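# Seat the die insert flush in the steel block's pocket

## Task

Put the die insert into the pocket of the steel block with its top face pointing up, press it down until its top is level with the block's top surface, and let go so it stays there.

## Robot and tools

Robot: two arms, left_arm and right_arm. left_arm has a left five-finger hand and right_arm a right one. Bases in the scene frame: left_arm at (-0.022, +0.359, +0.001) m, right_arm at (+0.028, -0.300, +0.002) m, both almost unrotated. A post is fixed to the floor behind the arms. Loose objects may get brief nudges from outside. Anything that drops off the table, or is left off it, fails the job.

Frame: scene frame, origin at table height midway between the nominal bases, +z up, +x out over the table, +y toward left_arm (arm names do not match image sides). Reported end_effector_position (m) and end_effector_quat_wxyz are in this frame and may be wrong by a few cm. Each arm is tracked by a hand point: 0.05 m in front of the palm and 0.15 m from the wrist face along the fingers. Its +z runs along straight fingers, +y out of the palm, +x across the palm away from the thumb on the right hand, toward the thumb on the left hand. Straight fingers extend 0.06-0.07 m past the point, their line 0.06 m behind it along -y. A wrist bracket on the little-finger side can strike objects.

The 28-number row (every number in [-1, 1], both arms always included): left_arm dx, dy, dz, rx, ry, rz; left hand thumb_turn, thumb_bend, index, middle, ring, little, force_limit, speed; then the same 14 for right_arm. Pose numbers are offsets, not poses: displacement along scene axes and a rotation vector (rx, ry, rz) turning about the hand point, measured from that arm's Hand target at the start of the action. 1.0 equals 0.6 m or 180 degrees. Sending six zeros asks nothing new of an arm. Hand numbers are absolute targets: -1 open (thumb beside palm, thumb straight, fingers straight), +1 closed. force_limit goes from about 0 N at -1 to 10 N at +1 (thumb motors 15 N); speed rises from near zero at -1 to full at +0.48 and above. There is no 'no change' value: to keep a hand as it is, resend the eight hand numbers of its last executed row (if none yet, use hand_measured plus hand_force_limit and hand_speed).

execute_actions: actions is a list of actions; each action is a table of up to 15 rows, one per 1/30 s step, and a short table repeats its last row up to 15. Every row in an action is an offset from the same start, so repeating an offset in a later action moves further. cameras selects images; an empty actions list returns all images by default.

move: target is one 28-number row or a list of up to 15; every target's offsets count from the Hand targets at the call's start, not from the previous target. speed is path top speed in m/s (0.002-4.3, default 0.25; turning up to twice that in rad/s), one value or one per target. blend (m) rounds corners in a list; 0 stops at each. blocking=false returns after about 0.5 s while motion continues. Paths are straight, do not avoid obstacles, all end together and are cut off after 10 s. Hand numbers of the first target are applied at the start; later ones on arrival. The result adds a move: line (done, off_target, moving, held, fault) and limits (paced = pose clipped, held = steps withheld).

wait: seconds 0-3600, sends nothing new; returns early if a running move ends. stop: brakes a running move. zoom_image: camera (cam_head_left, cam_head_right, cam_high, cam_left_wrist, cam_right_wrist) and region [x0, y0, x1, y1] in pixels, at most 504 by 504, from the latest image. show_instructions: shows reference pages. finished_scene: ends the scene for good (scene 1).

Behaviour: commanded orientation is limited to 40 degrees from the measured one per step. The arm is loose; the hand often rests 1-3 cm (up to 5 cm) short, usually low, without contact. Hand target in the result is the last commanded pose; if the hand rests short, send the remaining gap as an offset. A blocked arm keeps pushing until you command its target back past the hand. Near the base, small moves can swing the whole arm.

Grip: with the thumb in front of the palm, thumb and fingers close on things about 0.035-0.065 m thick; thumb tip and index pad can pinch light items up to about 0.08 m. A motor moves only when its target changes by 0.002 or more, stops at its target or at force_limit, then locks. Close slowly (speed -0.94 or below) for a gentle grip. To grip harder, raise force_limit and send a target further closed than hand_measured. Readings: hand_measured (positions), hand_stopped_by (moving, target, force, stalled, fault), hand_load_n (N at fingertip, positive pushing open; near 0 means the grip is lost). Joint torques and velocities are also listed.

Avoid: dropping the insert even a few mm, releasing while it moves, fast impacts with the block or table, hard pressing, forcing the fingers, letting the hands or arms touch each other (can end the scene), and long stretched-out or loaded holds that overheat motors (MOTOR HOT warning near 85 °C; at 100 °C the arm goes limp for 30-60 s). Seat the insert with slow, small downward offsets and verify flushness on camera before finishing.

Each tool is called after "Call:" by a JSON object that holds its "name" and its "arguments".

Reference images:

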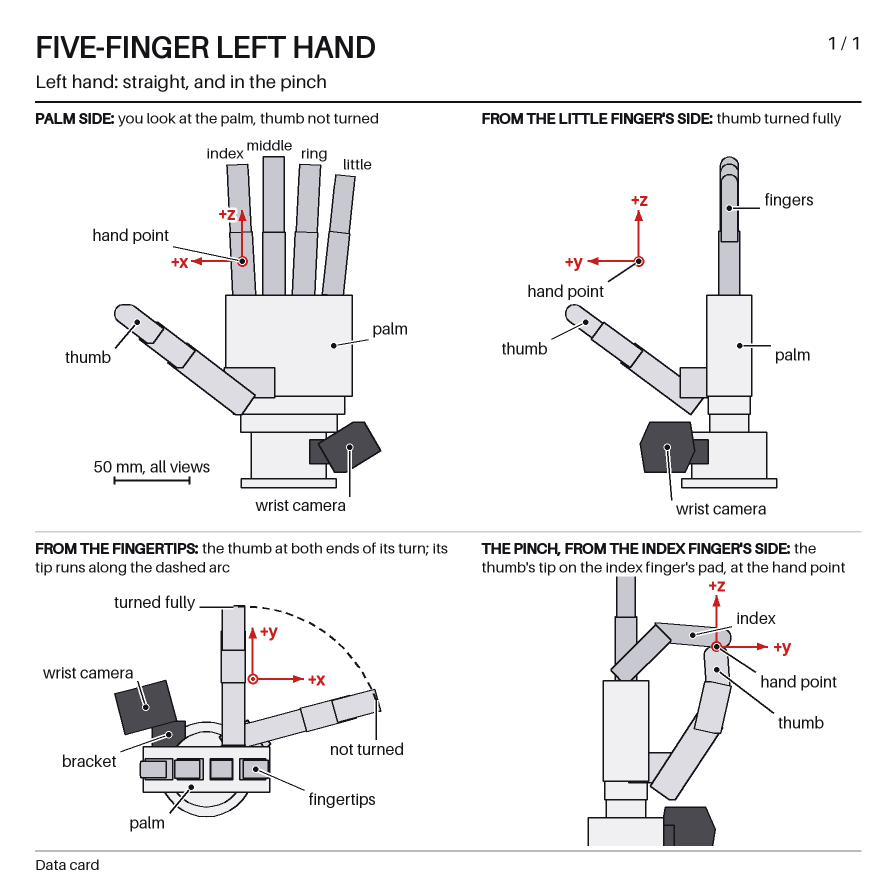

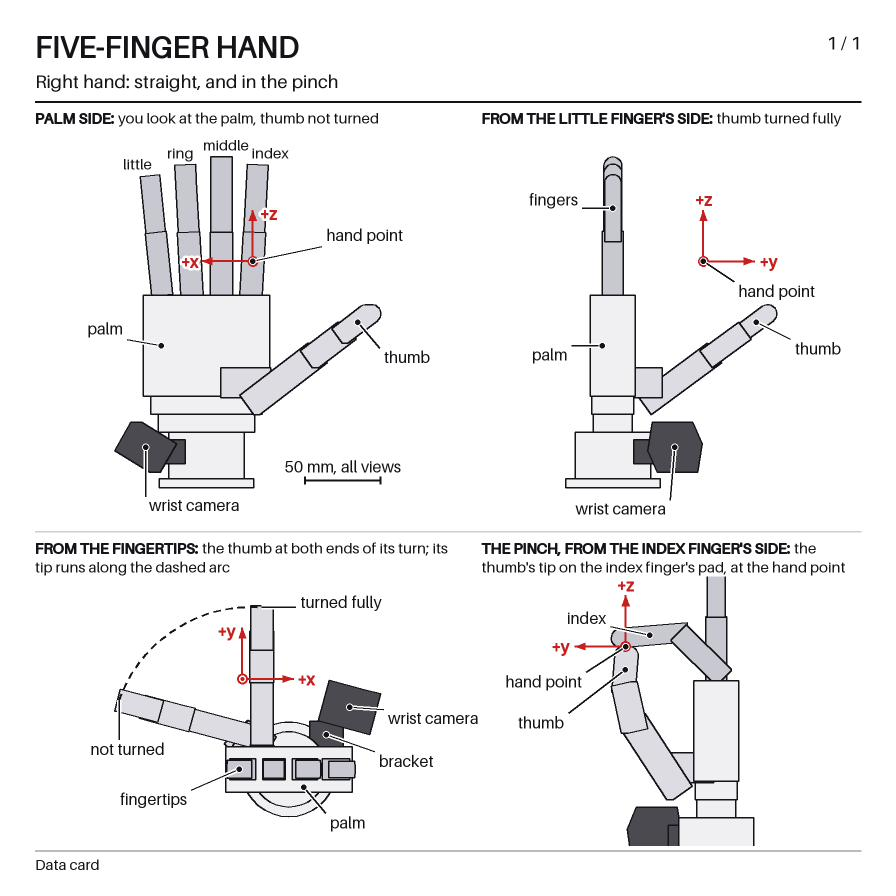

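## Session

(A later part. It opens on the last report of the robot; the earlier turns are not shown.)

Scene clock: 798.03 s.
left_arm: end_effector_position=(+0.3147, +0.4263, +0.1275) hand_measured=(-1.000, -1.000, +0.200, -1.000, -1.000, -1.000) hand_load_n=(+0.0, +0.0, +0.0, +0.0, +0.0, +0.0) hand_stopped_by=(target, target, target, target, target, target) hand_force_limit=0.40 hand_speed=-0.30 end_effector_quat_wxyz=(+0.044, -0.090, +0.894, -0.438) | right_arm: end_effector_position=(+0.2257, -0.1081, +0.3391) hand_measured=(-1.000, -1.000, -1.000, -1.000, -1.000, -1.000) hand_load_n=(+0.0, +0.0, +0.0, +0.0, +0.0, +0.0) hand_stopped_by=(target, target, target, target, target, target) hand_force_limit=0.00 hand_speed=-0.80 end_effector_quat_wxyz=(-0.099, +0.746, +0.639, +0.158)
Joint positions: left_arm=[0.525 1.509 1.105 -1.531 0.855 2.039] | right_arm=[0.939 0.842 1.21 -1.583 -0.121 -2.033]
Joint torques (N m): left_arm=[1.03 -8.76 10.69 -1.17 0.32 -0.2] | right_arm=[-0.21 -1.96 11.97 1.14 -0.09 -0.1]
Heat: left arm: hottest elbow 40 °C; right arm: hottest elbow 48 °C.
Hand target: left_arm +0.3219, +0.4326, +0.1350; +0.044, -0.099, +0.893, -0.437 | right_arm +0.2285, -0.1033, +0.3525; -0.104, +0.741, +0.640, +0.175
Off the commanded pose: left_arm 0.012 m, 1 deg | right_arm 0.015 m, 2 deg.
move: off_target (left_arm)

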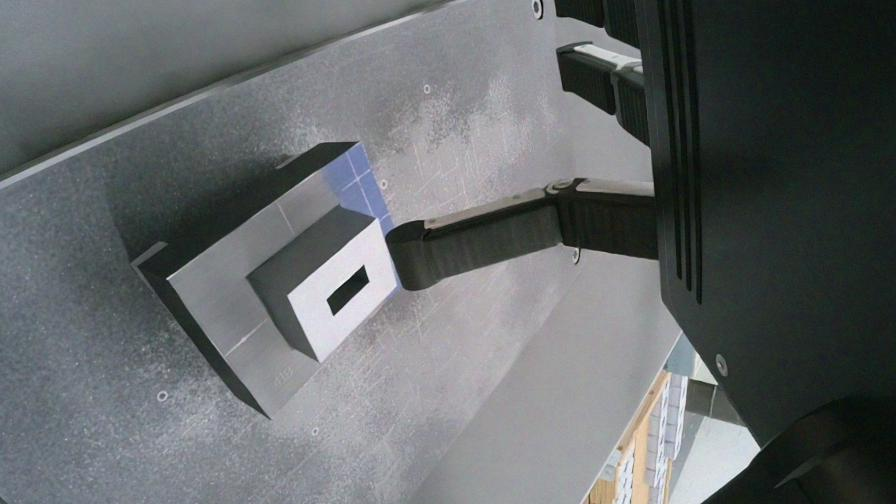

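Call:
{"name": "move", "arguments": {"target": [-0.005,0,-0.035,0,0,0,-1,-1,0.2,-1,-1,-1,0.4,-0.3,0,0,0,0,0,0,-1,-1,-1,-1,-1,-1,0,-0.8], "speed": 0.06, "cameras": ["cam_left_wrist"]}}

Call:
{"name": "zoom_image", "arguments": {"camera": "cam_left_wrist", "region": [240, 120, 480, 350]}}

Scene clock: 799.57 s.
left_arm: end_effector_position=(+0.3206, +0.4307, +0.1198) hand_measured=(-1.000, -1.000, +0.200, -1.000, -1.000, -1.000) hand_load_n=(+0.0, +0.0, +0.0, +0.0, +0.0, -0.5) hand_stopped_by=(target, target, target, target, target, target) hand_force_limit=0.40 hand_speed=-0.30 end_effector_quat_wxyz=(+0.051, -0.087, +0.895, -0.434) | right_arm: end_effector_position=(+0.2257, -0.1081, +0.3391) hand_measured=(-1.000, -1.000, -1.000, -1.000, -1.000, -1.000) hand_load_n=(+0.0, +0.0, +0.0, +0.0, +0.0, +0.5) hand_stopped_by=(target, target, target, target, target, target) hand_force_limit=0.00 hand_speed=-0.80 end_effector_quat_wxyz=(-0.099, +0.746, +0.639, +0.158)
Joint positions: left_arm=[0.527 1.525 1.105 -1.5 0.854 2.039] | right_arm=[0.939 0.842 1.21 -1.583 -0.121 -2.033]
Joint torques (N m): left_arm=[1.2 -8.7 7.34 -0.17 0.33 -0.13] | right_arm=[-0.21 -1.9 11.97 1.14 -0.09 -0.1]
Heat: left arm: hottest elbow 40 °C; right arm: hottest elbow 48 °C.
Hand target: left_arm +0.3189, +0.4326, +0.1140; +0.044, -0.099, +0.893, -0.437 | right_arm +0.2285, -0.1033, +0.3525; -0.104, +0.741, +0.640, +0.175
Off the commanded pose: left_arm 0.006 m, 2 deg | right_arm 0.015 m, 2 deg.
move: done

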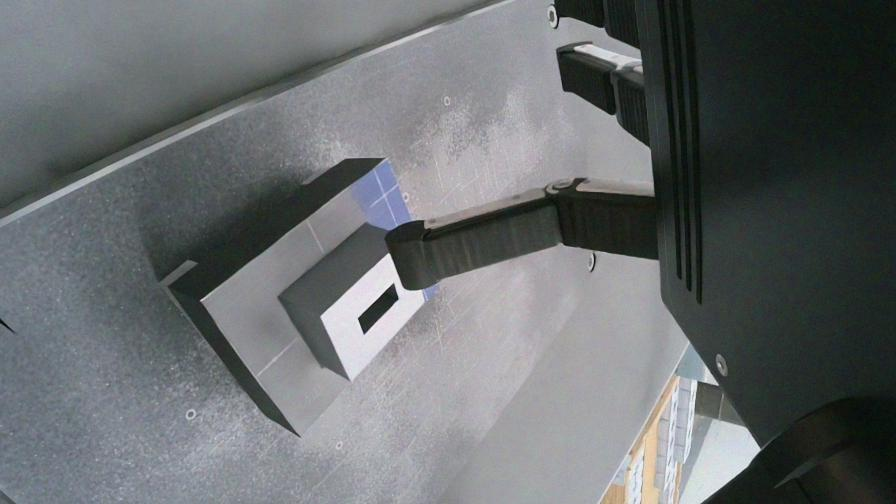

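Scaled by 2.100 from the camera's image (finer frame: 1280x720).

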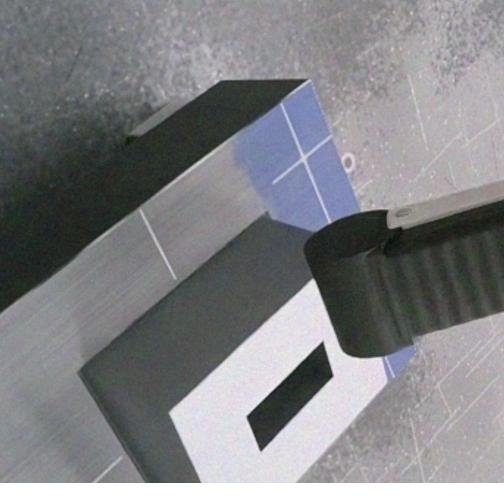

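Call:
{"name": "move", "arguments": {"target": [-0.0125,-0.0067,-0.005,0,0,0,-1,-1,0.2,-1,-1,-1,0.4,-0.3,0,0,0,0,0,0,-1,-1,-1,-1,-1,-1,0,-0.8], "speed": 0.06, "cameras": ["cam_left_wrist"]}}

Call:
{"name": "zoom_image", "arguments": {"camera": "cam_left_wrist", "region": [240, 150, 480, 380]}}

Scene clock: 800.77 s.
left_arm: end_effector_position=(+0.3115, +0.4258, +0.1105) hand_measured=(-1.000, -1.000, +0.200, -1.000, -1.000, -1.000) hand_load_n=(+0.0, -0.5, +0.0, +0.0, -0.5, +0.0) hand_stopped_by=(target, target, target, target, target, target) hand_force_limit=0.40 hand_speed=-0.30 end_effector_quat_wxyz=(+0.042, -0.092, +0.893, -0.438) | right_arm: end_effector_position=(+0.2257, -0.1081, +0.3391) hand_measured=(-1.000, -1.000, -1.000, -1.000, -1.000, -1.000) hand_load_n=(+0.0, +0.0, +0.0, +0.0, +0.0, +0.0) hand_stopped_by=(target, target, target, target, target, target) hand_force_limit=0.00 hand_speed=-0.80 end_effector_quat_wxyz=(-0.099, +0.746, +0.639, +0.158)
Joint positions: left_arm=[0.527 1.525 1.073 -1.489 0.854 2.039] | right_arm=[0.939 0.842 1.21 -1.583 -0.121 -2.033]
Joint torques (N m): left_arm=[1.26 -9.99 7.53 -0.23 0.34 -0.13] | right_arm=[-0.21 -1.85 11.99 1.13 -0.09 -0.1]
Heat: left arm: hottest elbow 40 °C; right arm: hottest elbow 48 °C.
Hand target: left_arm +0.3114, +0.4286, +0.1110; +0.044, -0.099, +0.893, -0.437 | right_arm +0.2285, -0.1033, +0.3525; -0.104, +0.741, +0.640, +0.175
Off the commanded pose: left_arm 0.003 m, 1 deg | right_arm 0.015 m, 2 deg.
move: done

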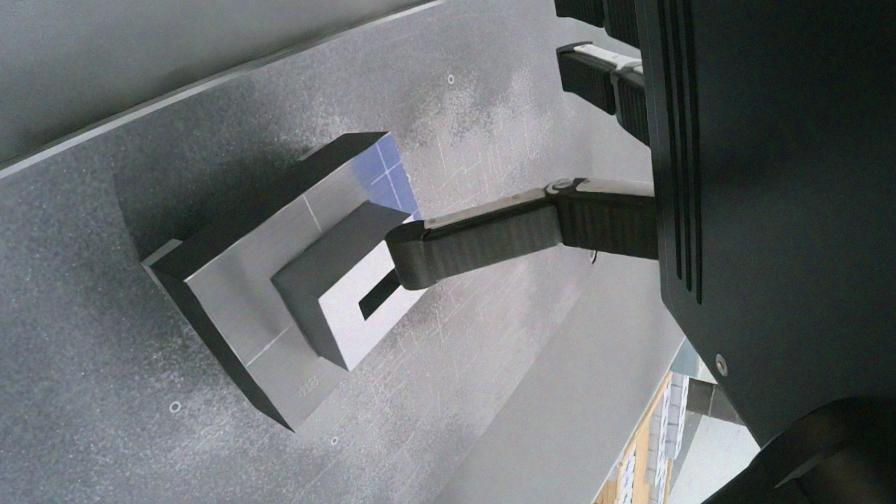

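Scaled by 2.100 from the camera's image (finer frame: 1280x720).

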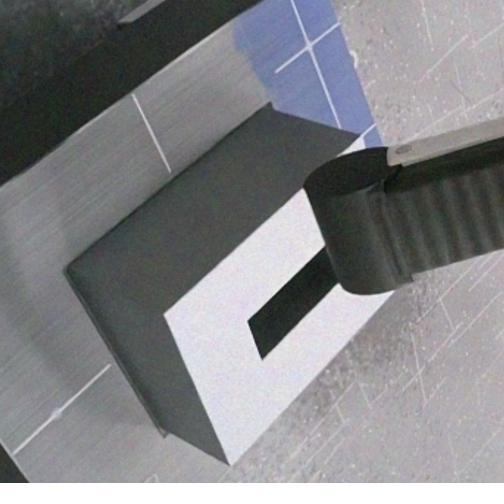

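Call:
{"name": "move", "arguments": {"target": [0,0,-0.012,0,0,0,-1,-1,0.2,-1,-1,-1,0.4,-0.3,0,0,0,0,0,0,-1,-1,-1,-1,-1,-1,0,-0.8], "speed": 0.04, "cameras": ["cam_left_wrist"]}}

Call:
{"name": "zoom_image", "arguments": {"camera": "cam_left_wrist", "region": [240, 150, 480, 380]}}

Scene clock: 802.27 s.
left_arm: end_effector_position=(+0.3127, +0.4265, +0.1067) hand_measured=(-1.000, -1.000, +0.200, -1.000, -1.000, -1.000) hand_load_n=(+0.0, +0.0, +0.0, +0.0, +0.0, +0.0) hand_stopped_by=(target, target, target, target, target, target) hand_force_limit=0.40 hand_speed=-0.30 end_effector_quat_wxyz=(+0.047, -0.090, +0.894, -0.436) | right_arm: end_effector_position=(+0.2257, -0.1081, +0.3391) hand_measured=(-1.000, -1.000, -1.000, -1.000, -1.000, -1.000) hand_load_n=(+0.0, +0.0, +0.0, +0.0, +0.0, +0.0) hand_stopped_by=(target, target, target, target, target, target) hand_force_limit=0.00 hand_speed=-0.80 end_effector_quat_wxyz=(-0.099, +0.746, +0.639, +0.158)
Joint positions: left_arm=[0.527 1.525 1.065 -1.469 0.854 2.039] | right_arm=[0.939 0.842 1.21 -1.583 -0.121 -2.033]
Joint torques (N m): left_arm=[1.14 -9.23 7.27 -0.2 0.34 -0.13] | right_arm=[-0.21 -1.9 11.97 1.13 -0.09 -0.1]
Heat: left arm: hottest elbow 40 °C; right arm: hottest elbow 48 °C.
Hand target: left_arm +0.3115, +0.4287, +0.1039; +0.044, -0.099, +0.893, -0.437 | right_arm +0.2285, -0.1033, +0.3525; -0.104, +0.741, +0.640, +0.175
Off the commanded pose: left_arm 0.004 m, 1 deg | right_arm 0.015 m, 2 deg.
move: done

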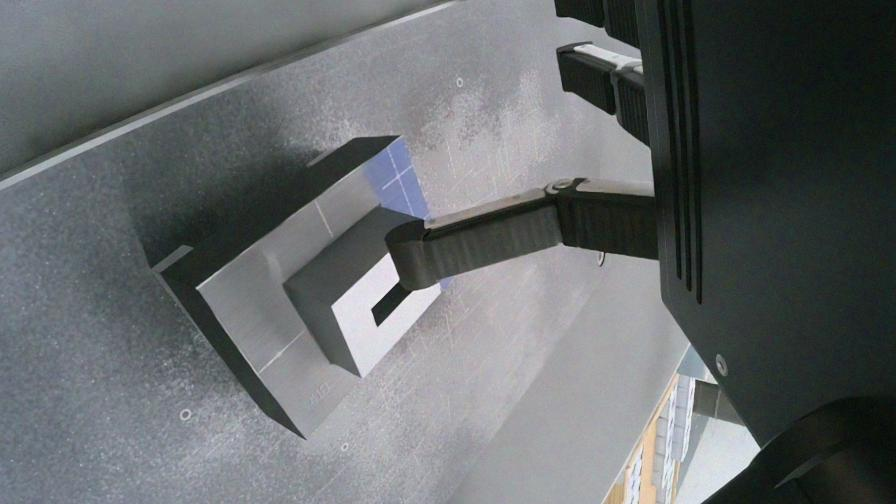

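Scaled by 2.100 from the camera's image (finer frame: 1280x720).

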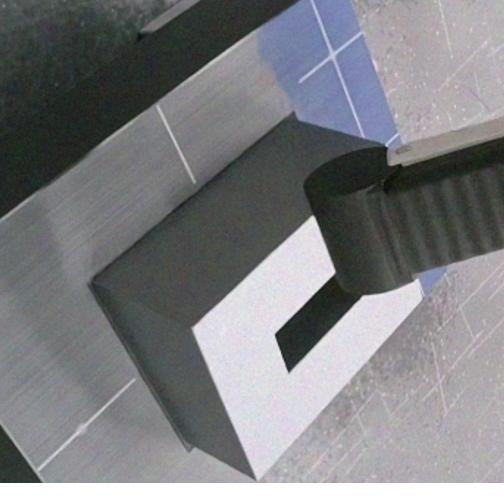

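Call:
{"name": "move", "arguments": {"target": [0,0,-0.01,0,0,0,-1,-1,0.2,-1,-1,-1,0.4,-0.3,0,0,0,0,0,0,-1,-1,-1,-1,-1,-1,0,-0.8], "speed": 0.03, "cameras": ["cam_left_wrist"]}}

Call:
{"name": "zoom_image", "arguments": {"camera": "cam_left_wrist", "region": [240, 150, 480, 380]}}

Scene clock: 803.47 s.
left_arm: end_effector_position=(+0.3131, +0.4267, +0.1029) hand_measured=(-1.000, -1.000, +0.200, -1.000, -1.000, -1.000) hand_load_n=(+0.0, +0.0, +0.0, +0.0, +0.0, +0.0) hand_stopped_by=(target, target, target, target, target, target) hand_force_limit=0.40 hand_speed=-0.30 end_effector_quat_wxyz=(+0.050, -0.088, +0.895, -0.435) | right_arm: end_effector_position=(+0.2257, -0.1081, +0.3391) hand_measured=(-1.000, -1.000, -1.000, -1.000, -1.000, -1.000) hand_load_n=(+0.0, +0.0, +0.0, +0.0, +0.0, +0.0) hand_stopped_by=(target, target, target, target, target, target) hand_force_limit=0.00 hand_speed=-0.80 end_effector_quat_wxyz=(-0.099, +0.746, +0.639, +0.158)
Joint positions: left_arm=[0.527 1.525 1.056 -1.452 0.854 2.039] | right_arm=[0.939 0.842 1.21 -1.583 -0.121 -2.033]
Joint torques (N m): left_arm=[1.26 -8.64 7.23 -0.17 0.34 -0.13] | right_arm=[-0.21 -1.9 11.97 1.14 -0.09 -0.1]
Heat: left arm: hottest elbow 40 °C; right arm: hottest elbow 48 °C.
Hand target: left_arm +0.3115, +0.4287, +0.0979; +0.044, -0.099, +0.893, -0.437 | right_arm +0.2285, -0.1033, +0.3525; -0.104, +0.741, +0.640, +0.175
Off the commanded pose: left_arm 0.006 m, 1 deg | right_arm 0.015 m, 2 deg.
move: done

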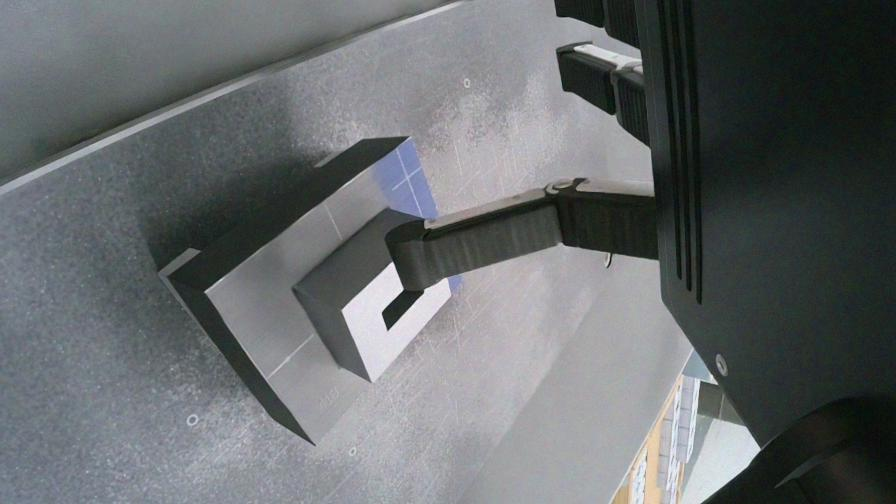

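Scaled by 2.100 from the camera's image (finer frame: 1280x720).

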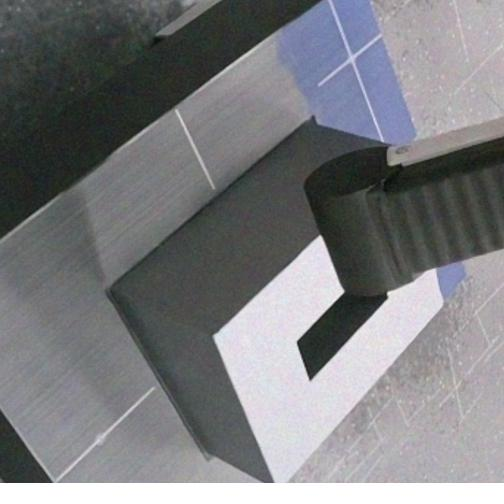

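Call:
{"name": "move", "arguments": {"target": [-0.0083,0,0,0,0,0,-1,-1,0.2,-1,-1,-1,0.4,-0.3,0,0,0,0,0,0,-1,-1,-1,-1,-1,-1,0,-0.8], "speed": 0.03, "cameras": ["cam_left_wrist"]}}

Call:
{"name": "zoom_image", "arguments": {"camera": "cam_left_wrist", "region": [240, 150, 480, 380]}}

Scene clock: 805.17 s.
left_arm: end_effector_position=(+0.3081, +0.4268, +0.0997) hand_measured=(-1.000, -1.000, +0.200, -1.000, -1.000, -1.000) hand_load_n=(+0.0, +0.0, +0.0, +0.0, +0.0, +0.0) hand_stopped_by=(target, target, target, target, target, target) hand_force_limit=0.40 hand_speed=-0.30 end_effector_quat_wxyz=(+0.046, -0.093, +0.894, -0.435) | right_arm: end_effector_position=(+0.2257, -0.1081, +0.3391) hand_measured=(-1.000, -1.000, -1.000, -1.000, -1.000, -1.000) hand_load_n=(+0.0, +0.0, +0.0, +0.0, +0.5, +0.0) hand_stopped_by=(target, target, target, target, target, target) hand_force_limit=0.00 hand_speed=-0.80 end_effector_quat_wxyz=(-0.099, +0.746, +0.639, +0.158)
Joint positions: left_arm=[0.534 1.525 1.044 -1.452 0.851 2.039] | right_arm=[0.939 0.842 1.21 -1.583 -0.121 -2.033]
Joint torques (N m): left_arm=[1.2 -9.29 7.2 -0.36 0.32 -0.04] | right_arm=[-0.21 -1.9 11.97 1.13 -0.09 -0.1]
Heat: left arm: hottest elbow 40 °C; right arm: hottest elbow 48 °C.
Hand target: left_arm +0.3066, +0.4286, +0.0979; +0.044, -0.099, +0.893, -0.437 | right_arm +0.2285, -0.1033, +0.3525; -0.104, +0.741, +0.640, +0.175
Off the commanded pose: left_arm 0.003 m, 1 deg | right_arm 0.015 m, 2 deg.
move: done

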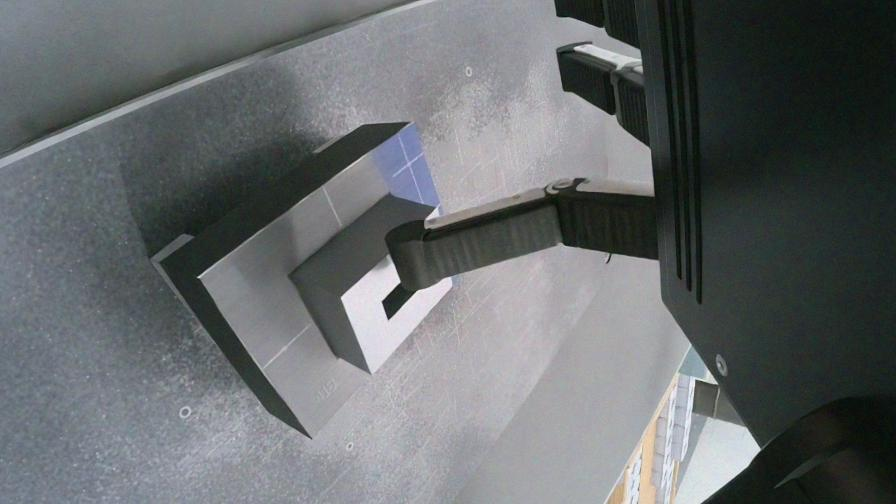

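Scaled by 2.100 from the camera's image (finer frame: 1280x720).

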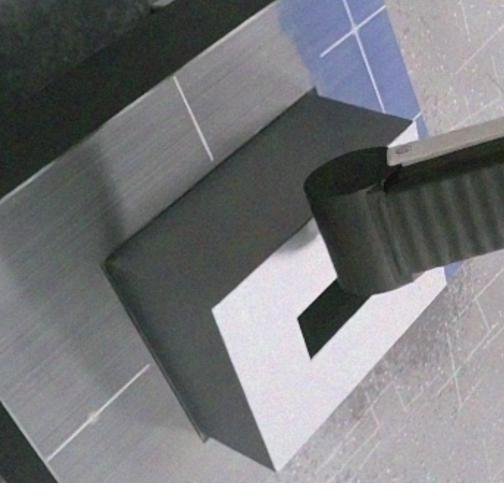

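Call:
{"name": "move", "arguments": {"target": [0,0,-0.0083,0,0,0,-1,-1,0.2,-1,-1,-1,0.4,-0.3,0,0,0,0,0,0,-1,-1,-1,-1,-1,-1,0,-0.8], "speed": 0.03, "cameras": ["cam_left_wrist"]}}

Call:
{"name": "zoom_image", "arguments": {"camera": "cam_left_wrist", "region": [240, 150, 480, 380]}}

Scene clock: 806.33 s.
left_arm: end_effector_position=(+0.3073, +0.4264, +0.0974) hand_measured=(-1.000, -1.000, +0.200, -1.000, -1.000, -1.000) hand_load_n=(+0.0, +0.0, +0.0, +0.0, +0.0, +0.0) hand_stopped_by=(target, target, target, target, target, target) hand_force_limit=0.40 hand_speed=-0.30 end_effector_quat_wxyz=(+0.046, -0.093, +0.894, -0.435) | right_arm: end_effector_position=(+0.2257, -0.1081, +0.3391) hand_measured=(-1.000, -1.000, -1.000, -1.000, -1.000, -1.000) hand_load_n=(+0.0, +0.0, +0.0, +0.0, +0.0, +0.0) hand_stopped_by=(target, target, target, target, target, target) hand_force_limit=0.00 hand_speed=-0.80 end_effector_quat_wxyz=(-0.099, +0.746, +0.639, +0.158)
Joint positions: left_arm=[0.534 1.525 1.037 -1.445 0.851 2.039] | right_arm=[0.939 0.842 1.21 -1.583 -0.121 -2.033]
Joint torques (N m): left_arm=[1.2 -8.64 7.12 -0.2 0.32 -0.04] | right_arm=[-0.21 -1.9 11.97 1.13 -0.09 -0.1]
Heat: left arm: hottest elbow 40 °C; right arm: hottest elbow 48 °C.
Hand target: left_arm +0.3065, +0.4286, +0.0929; +0.044, -0.099, +0.893, -0.437 | right_arm +0.2285, -0.1033, +0.3525; -0.104, +0.741, +0.640, +0.175
Off the commanded pose: left_arm 0.005 m, 1 deg | right_arm 0.015 m, 2 deg.
move: done

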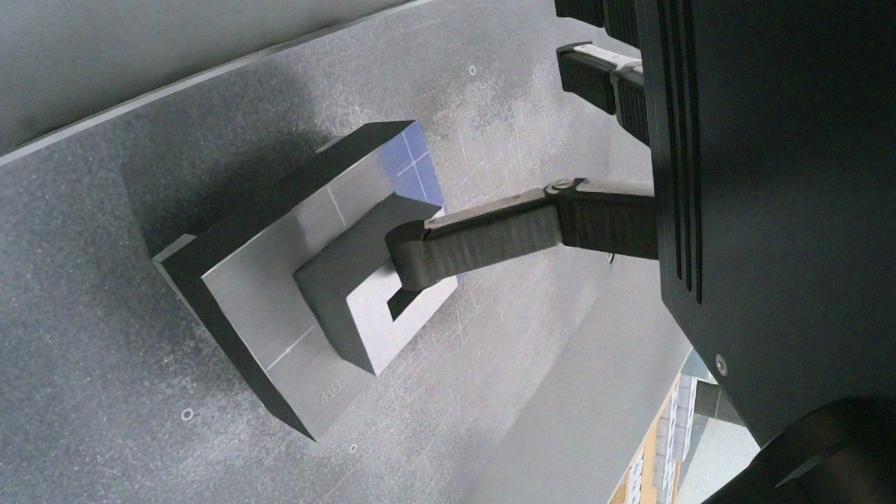

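Scaled by 2.100 from the camera's image (finer frame: 1280x720).

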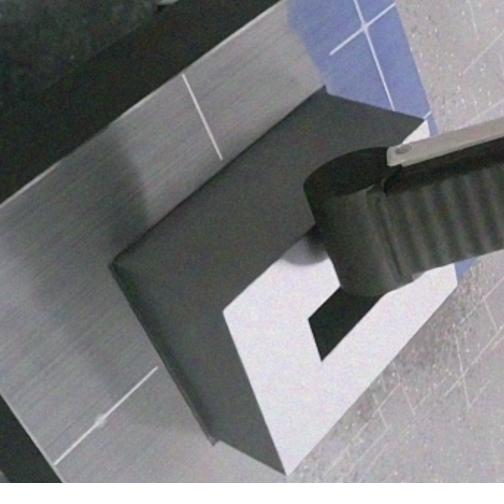

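Call:
{"name": "move", "arguments": {"target": [0,0,-0.01,0,0,0,-1,-1,0.2,-1,-1,-1,0.4,-0.3,0,0,0,0,0,0,-1,-1,-1,-1,-1,-1,0,-0.8], "speed": 0.03, "cameras": ["cam_left_wrist"]}}

Call:
{"name": "zoom_image", "arguments": {"camera": "cam_left_wrist", "region": [240, 150, 480, 380]}}

Scene clock: 807.50 s.
left_arm: end_effector_position=(+0.3079, +0.4267, +0.0951) hand_measured=(-1.000, -1.000, +0.200, -1.000, -1.000, -1.000) hand_load_n=(+0.0, +0.0, -1.5, +0.0, +0.0, +0.0) hand_stopped_by=(target, target, target, target, target, target) hand_force_limit=0.40 hand_speed=-0.30 end_effector_quat_wxyz=(+0.048, -0.094, +0.895, -0.434) | right_arm: end_effector_position=(+0.2257, -0.1081, +0.3391) hand_measured=(-1.000, -1.000, -1.000, -1.000, -1.000, -1.000) hand_load_n=(+0.0, +0.0, +0.0, +0.0, +0.0, +0.0) hand_stopped_by=(target, target, target, target, target, target) hand_force_limit=0.00 hand_speed=-0.80 end_effector_quat_wxyz=(-0.099, +0.746, +0.639, +0.158)
Joint positions: left_arm=[0.534 1.525 1.032 -1.431 0.851 2.032] | right_arm=[0.939 0.842 1.21 -1.583 -0.121 -2.033]
Joint torques (N m): left_arm=[1.2 -8.12 6.8 -0.02 0.32 -0.04] | right_arm=[-0.21 -1.9 11.99 1.13 -0.09 -0.1]
Heat: left arm: hottest elbow 40 °C; right arm: hottest elbow 48 °C.
Hand target: left_arm +0.3065, +0.4286, +0.0869; +0.044, -0.099, +0.893, -0.437 | right_arm +0.2285, -0.1033, +0.3525; -0.104, +0.741, +0.640, +0.175
Off the commanded pose: left_arm 0.009 m, 1 deg | right_arm 0.015 m, 2 deg.
move: done

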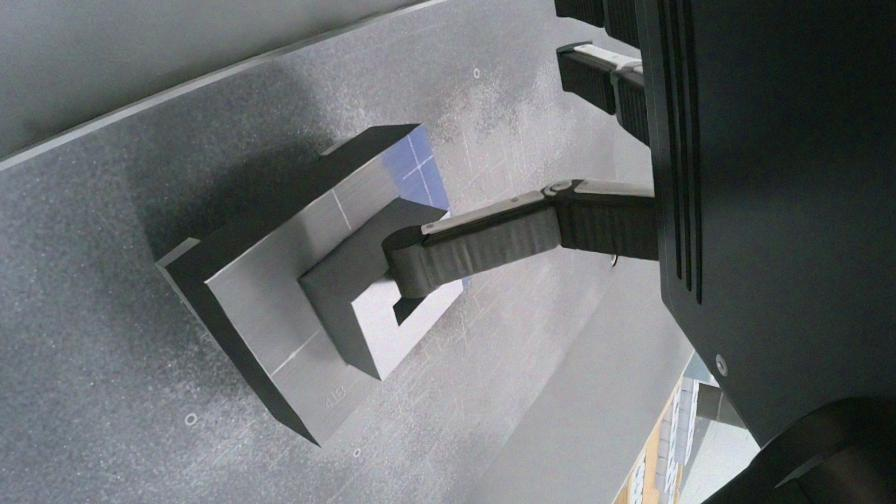

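Scaled by 2.100 from the camera's image (finer frame: 1280x720).

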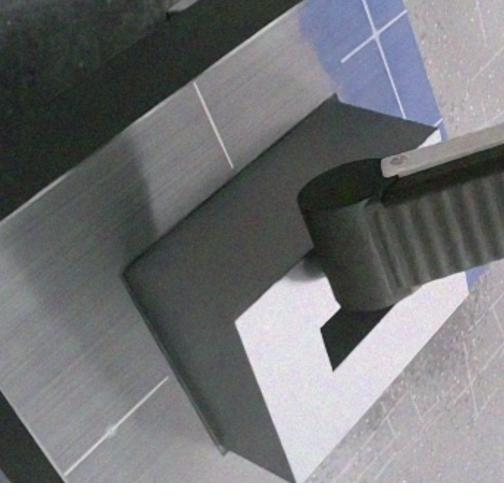

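Call:
{"name": "move", "arguments": {"target": [0,0,-0.0133,0,0,0,-1,-1,0.2,-1,-1,-1,0.4,-0.3,0,0,0,0,0,0,-1,-1,-1,-1,-1,-1,0,-0.8], "speed": 0.03, "cameras": ["cam_left_wrist"]}}

Call:
{"name": "zoom_image", "arguments": {"camera": "cam_left_wrist", "region": [240, 150, 480, 380]}}

Scene clock: 808.60 s.
left_arm: end_effector_position=(+0.3079, +0.4258, +0.0944) hand_measured=(-1.000, -1.000, +0.200, -1.000, -1.000, -1.000) hand_load_n=(-0.5, -0.5, -4.0, +0.0, +0.0, +0.0) hand_stopped_by=(target, target, target, target, target, target) hand_force_limit=0.40 hand_speed=-0.30 end_effector_quat_wxyz=(+0.049, -0.095, +0.894, -0.436) | right_arm: end_effector_position=(+0.2257, -0.1081, +0.3391) hand_measured=(-1.000, -1.000, -1.000, -1.000, -1.000, -1.000) hand_load_n=(+0.0, +0.0, +0.0, +0.0, +0.0, +0.5) hand_stopped_by=(target, target, target, target, target, target) hand_force_limit=0.00 hand_speed=-0.80 end_effector_quat_wxyz=(-0.099, +0.746, +0.639, +0.158)
Joint positions: left_arm=[0.534 1.525 1.029 -1.428 0.855 2.032] | right_arm=[0.939 0.842 1.21 -1.583 -0.121 -2.033]
Joint torques (N m): left_arm=[1.14 -7.3 6.13 0.32 0.18 -0.04] | right_arm=[-0.21 -1.9 11.99 1.13 -0.09 -0.1]
Heat: left arm: hottest elbow 40 °C; right arm: hottest elbow 48 °C.
Hand target: left_arm +0.3065, +0.4286, +0.0789; +0.044, -0.099, +0.893, -0.437 | right_arm +0.2285, -0.1033, +0.3525; -0.104, +0.741, +0.640, +0.175
Off the commanded pose: left_arm 0.016 m, 1 deg | right_arm 0.015 m, 2 deg.
move: off_target (left_arm)

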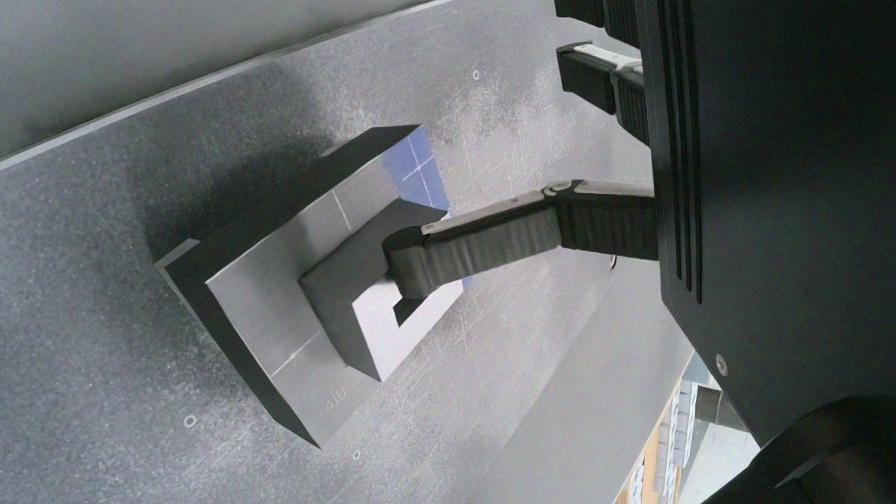

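Scaled by 2.100 from the camera's image (finer frame: 1280x720).

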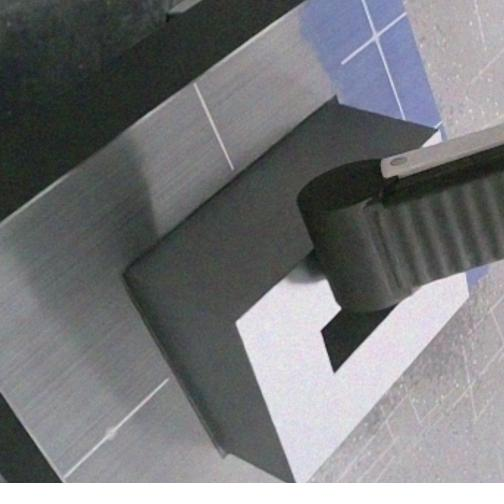

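Call:
{"name": "zoom_image", "arguments": {"camera": "cam_left_wrist", "region": [290, 190, 410, 290]}}

Call:
{"name": "zoom_image", "arguments": {"camera": "cam_left_wrist", "region": [290, 260, 390, 390]}}

Scaled by 4.200 from the camera's image (finer frame: 1280x720).

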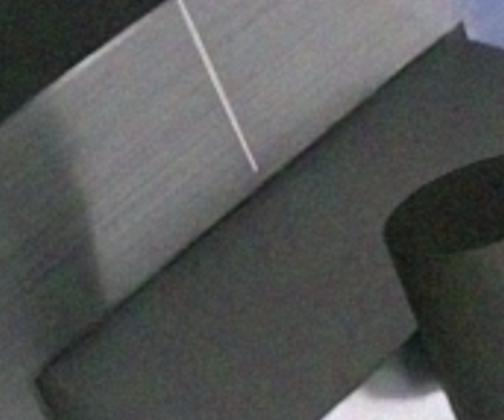

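Scaled by 3.877 from the camera's image (finer frame: 1280x720).

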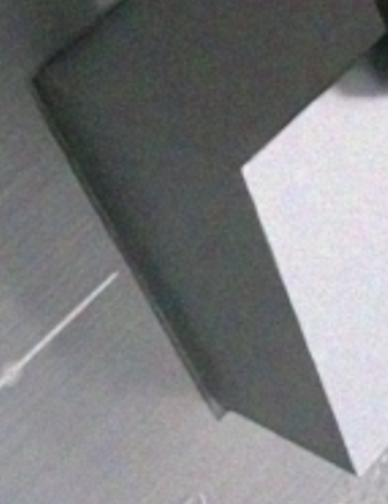

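Call:
{"name": "move", "arguments": {"target": [[0,0,0.085,0,0,0,-1,-1,0.2,-1,-1,-1,0.4,-0.3,0,0,0,0,0,0,-1,-1,-1,-1,-1,-1,0,-0.8],[-0.023,-0.05,0.085,-0.02,-0.004,0,1,-0.9,-1,-0.25,-1,-1,0.4,-0.3,0,0,0,0,0,0,-1,-1,-1,-1,-1,-1,0,-0.8]], "speed": 0.1, "cameras": ["cam_left_wrist"]}}

Call:
{"name": "zoom_image", "arguments": {"camera": "cam_left_wrist", "region": [100, 80, 400, 380]}}

Scene clock: 815.03 s.
left_arm: end_effector_position=(+0.2940, +0.4021, +0.1271) hand_measured=(+1.000, -0.900, -1.000, -0.250, -1.000, -1.000) hand_load_n=(+0.0, +0.0, +0.0, +0.0, +0.0, +0.0) hand_stopped_by=(target, target, target, target, target, target) hand_force_limit=0.40 hand_speed=-0.30 end_effector_quat_wxyz=(+0.048, -0.098, +0.880, -0.463) | right_arm: end_effector_position=(+0.2257, -0.1081, +0.3391) hand_measured=(-1.000, -1.000, -1.000, -1.000, -1.000, -1.000) hand_load_n=(+0.5, +0.0, +0.0, +0.0, +0.0, +0.0) hand_stopped_by=(target, target, target, target, target, target) hand_force_limit=0.00 hand_speed=-0.80 end_effector_quat_wxyz=(-0.099, +0.746, +0.639, +0.158)
Joint positions: left_arm=[0.52 1.452 1.019 -1.523 0.912 2.036] | right_arm=[0.939 0.842 1.21 -1.583 -0.121 -2.033]
Joint torques (N m): left_arm=[0.03 -9.11 7.42 -0.77 0.56 -0.05] | right_arm=[-0.15 -1.85 11.97 1.13 -0.09 -0.1]
Heat: left arm: hottest elbow 40 °C; right arm: hottest elbow 48 °C.
Hand target: left_arm +0.2927, +0.3986, +0.1300; +0.046, -0.098, +0.879, -0.465 | right_arm +0.2285, -0.1033, +0.3525; -0.104, +0.741, +0.640, +0.175
Off the commanded pose: left_arm 0.005 m, 0 deg | right_arm 0.015 m, 2 deg.
move: done

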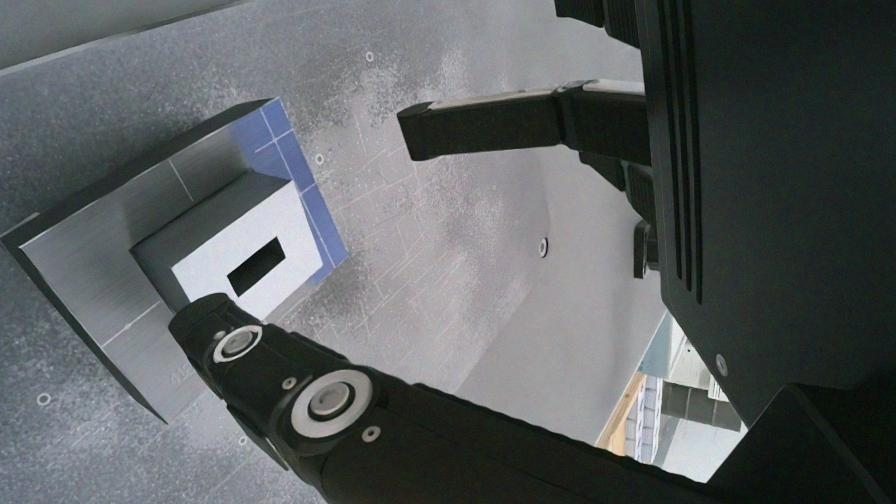

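Scaled by 1.680 from the camera's image (finer frame: 1280x720).

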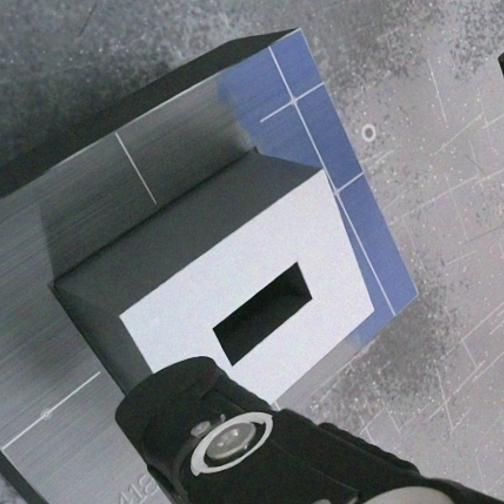

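Call:
{"name": "move", "arguments": {"target": [-0.01,0.003,-0.045,0,0,0,1,-0.9,-1,-0.25,-1,-1,0.4,-0.3,0,0,0,0,0,0,-1,-1,-1,-1,-1,-1,0,-0.8], "speed": 0.06, "cameras": ["cam_left_wrist"]}}

Call:
{"name": "zoom_image", "arguments": {"camera": "cam_left_wrist", "region": [160, 80, 460, 350]}}

Scene clock: 816.43 s.
left_arm: end_effector_position=(+0.2858, +0.3976, +0.1082) hand_measured=(+1.000, -0.900, -1.000, -0.250, -1.000, -1.000) hand_load_n=(+0.0, +0.0, +0.0, +0.0, +0.0, +0.0) hand_stopped_by=(target, target, target, target, target, target) hand_force_limit=0.40 hand_speed=-0.30 end_effector_quat_wxyz=(+0.045, -0.099, +0.879, -0.464) | right_arm: end_effector_position=(+0.2257, -0.1081, +0.3391) hand_measured=(-1.000, -1.000, -1.000, -1.000, -1.000, -1.000) hand_load_n=(+0.0, +0.0, +0.0, +0.0, +0.0, +0.0) hand_stopped_by=(target, target, target, target, target, target) hand_force_limit=0.00 hand_speed=-0.80 end_effector_quat_wxyz=(-0.099, +0.746, +0.639, +0.158)
Joint positions: left_arm=[0.52 1.456 0.967 -1.472 0.912 2.036] | right_arm=[0.939 0.842 1.21 -1.583 -0.121 -2.033]
Joint torques (N m): left_arm=[1.2 -7.36 7.17 -0.21 0.39 0.11] | right_arm=[-0.21 -1.85 11.99 1.13 -0.1 -0.1]
Heat: left arm: hottest elbow 40 °C; right arm: hottest elbow 48 °C.
Hand target: left_arm +0.2867, +0.4003, +0.1029; +0.046, -0.098, +0.879, -0.465 | right_arm +0.2285, -0.1033, +0.3525; -0.104, +0.741, +0.640, +0.175
Off the commanded pose: left_arm 0.006 m, 0 deg | right_arm 0.015 m, 2 deg.
move: done

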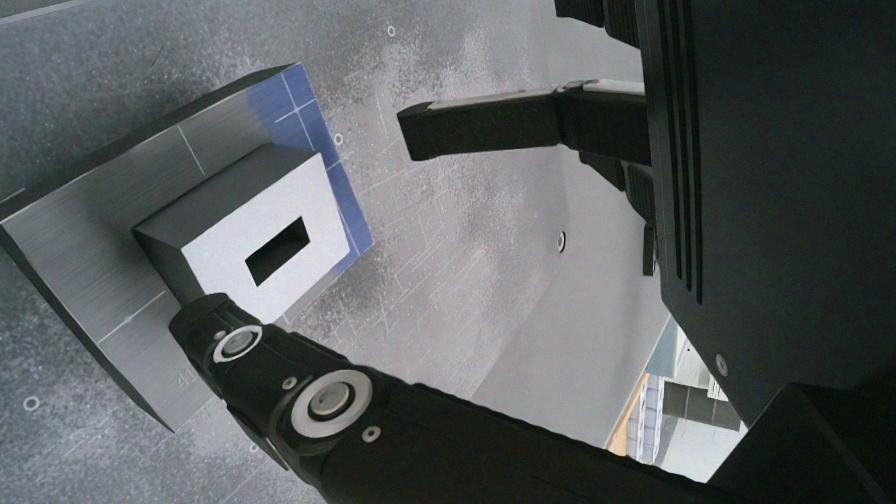

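Scaled by 1.680 from the camera's image (finer frame: 1280x720).

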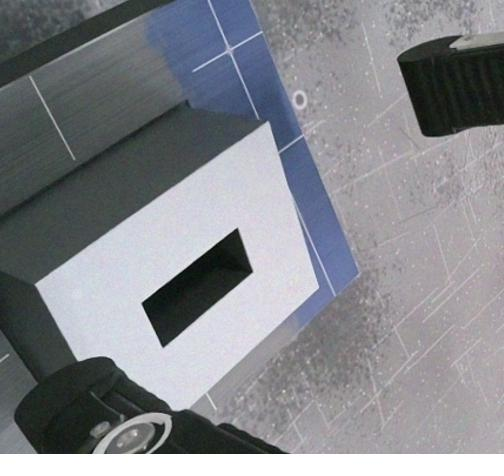

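Call:
{"name": "move", "arguments": {"target": [0.002,0.01,-0.0125,0,0,0,1,-0.9,-1,-0.25,-1,-1,0.4,-0.3,0,0,0,0,0,0,-1,-1,-1,-1,-1,-1,0,-0.8], "speed": 0.05, "cameras": ["cam_left_wrist"]}}

Call:
{"name": "zoom_image", "arguments": {"camera": "cam_left_wrist", "region": [160, 80, 460, 350]}}

Scene clock: 817.63 s.
left_arm: end_effector_position=(+0.2864, +0.4037, +0.0994) hand_measured=(+1.000, -0.900, -1.000, -0.250, -1.000, -1.000) hand_load_n=(+0.0, +0.0, -0.5, +0.0, +0.0, +0.0) hand_stopped_by=(target, target, target, target, target, target) hand_force_limit=0.40 hand_speed=-0.30 end_effector_quat_wxyz=(+0.043, -0.103, +0.879, -0.465) | right_arm: end_effector_position=(+0.2257, -0.1081, +0.3391) hand_measured=(-1.000, -1.000, -1.000, -1.000, -1.000, -1.000) hand_load_n=(+0.0, +0.0, +0.0, +0.0, +0.0, +0.0) hand_stopped_by=(target, target, target, target, target, target) hand_force_limit=0.00 hand_speed=-0.80 end_effector_quat_wxyz=(-0.099, +0.746, +0.639, +0.158)
Joint positions: left_arm=[0.535 1.483 0.967 -1.465 0.907 2.052] | right_arm=[0.939 0.842 1.21 -1.583 -0.121 -2.033]
Joint torques (N m): left_arm=[1.08 -7.71 7.2 -0.28 0.35 0.13] | right_arm=[-0.15 -1.9 11.97 1.13 -0.09 -0.1]
Heat: left arm: hottest elbow 40 °C; right arm: hottest elbow 48 °C.
Hand target: left_arm +0.2879, +0.4064, +0.0954; +0.046, -0.098, +0.879, -0.465 | right_arm +0.2285, -0.1033, +0.3525; -0.104, +0.741, +0.640, +0.175
Off the commanded pose: left_arm 0.005 m, 1 deg | right_arm 0.015 m, 2 deg.
move: done

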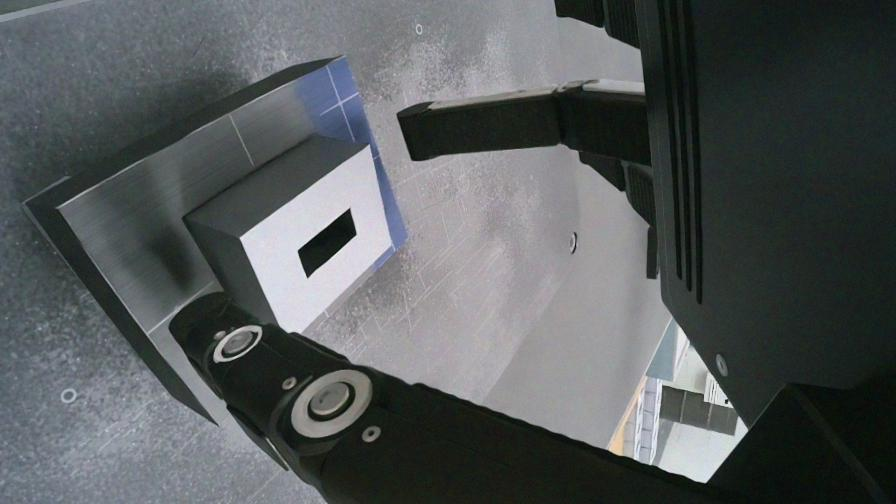

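Scaled by 1.680 from the camera's image (finer frame: 1280x720).

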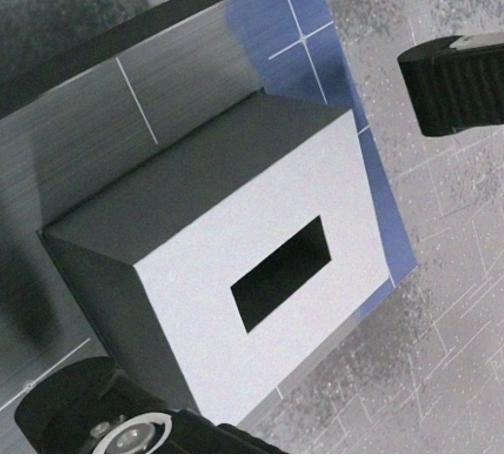

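Call:
{"name": "move", "arguments": {"target": [0,0,0,0,0,0,1,-0.6,-1,0.06,-1,-1,-0.5,-0.93,0,0,0,0,0,0,-1,-1,-1,-1,-1,-1,0,-0.8], "cameras": ["cam_left_wrist"]}}

Call:
{"name": "zoom_image", "arguments": {"camera": "cam_left_wrist", "region": [160, 80, 460, 350]}}

Scene clock: 820.80 s.
left_arm: end_effector_position=(+0.2864, +0.4036, +0.0994) hand_measured=(+1.000, -0.742, -1.000, +0.050, -1.000, -1.000) hand_load_n=(+0.5, +3.0, +0.0, +3.0, +0.0, +0.0) hand_stopped_by=(target, force, target, force, target, target) hand_force_limit=-0.50 hand_speed=-0.93 end_effector_quat_wxyz=(+0.043, -0.102, +0.879, -0.465) | right_arm: end_effector_position=(+0.2257, -0.1081, +0.3391) hand_measured=(-1.000, -1.000, -1.000, -1.000, -1.000, -1.000) hand_load_n=(+0.0, +0.0, +0.0, +0.0, -0.5, +0.0) hand_stopped_by=(target, target, target, target, target, target) hand_force_limit=0.00 hand_speed=-0.80 end_effector_quat_wxyz=(-0.099, +0.746, +0.639, +0.158)
Joint positions: left_arm=[0.535 1.483 0.967 -1.465 0.907 2.052] | right_arm=[0.939 0.842 1.21 -1.583 -0.121 -2.033]
Joint torques (N m): left_arm=[1.03 -7.77 7.23 -0.27 0.34 0.12] | right_arm=[-0.21 -1.85 11.99 1.14 -0.09 -0.1]
Heat: left arm: hottest elbow 40 °C; right arm: hottest elbow 48 °C.
Hand target: left_arm +0.2879, +0.4064, +0.0954; +0.046, -0.098, +0.879, -0.465 | right_arm +0.2285, -0.1033, +0.3525; -0.104, +0.741, +0.640, +0.175
Off the commanded pose: left_arm 0.005 m, 1 deg | right_arm 0.015 m, 2 deg.
move: done

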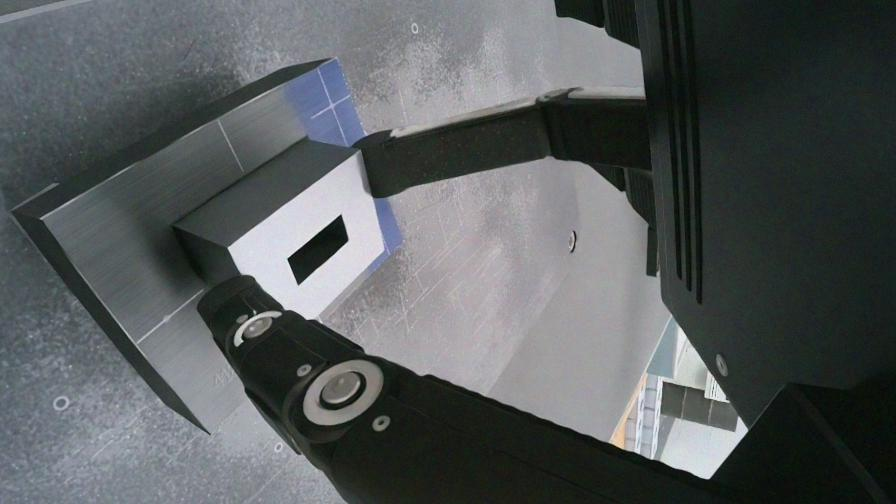

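Scaled by 1.680 from the camera's image (finer frame: 1280x720).

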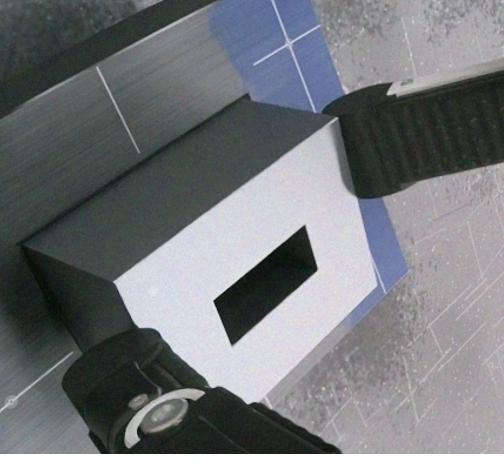

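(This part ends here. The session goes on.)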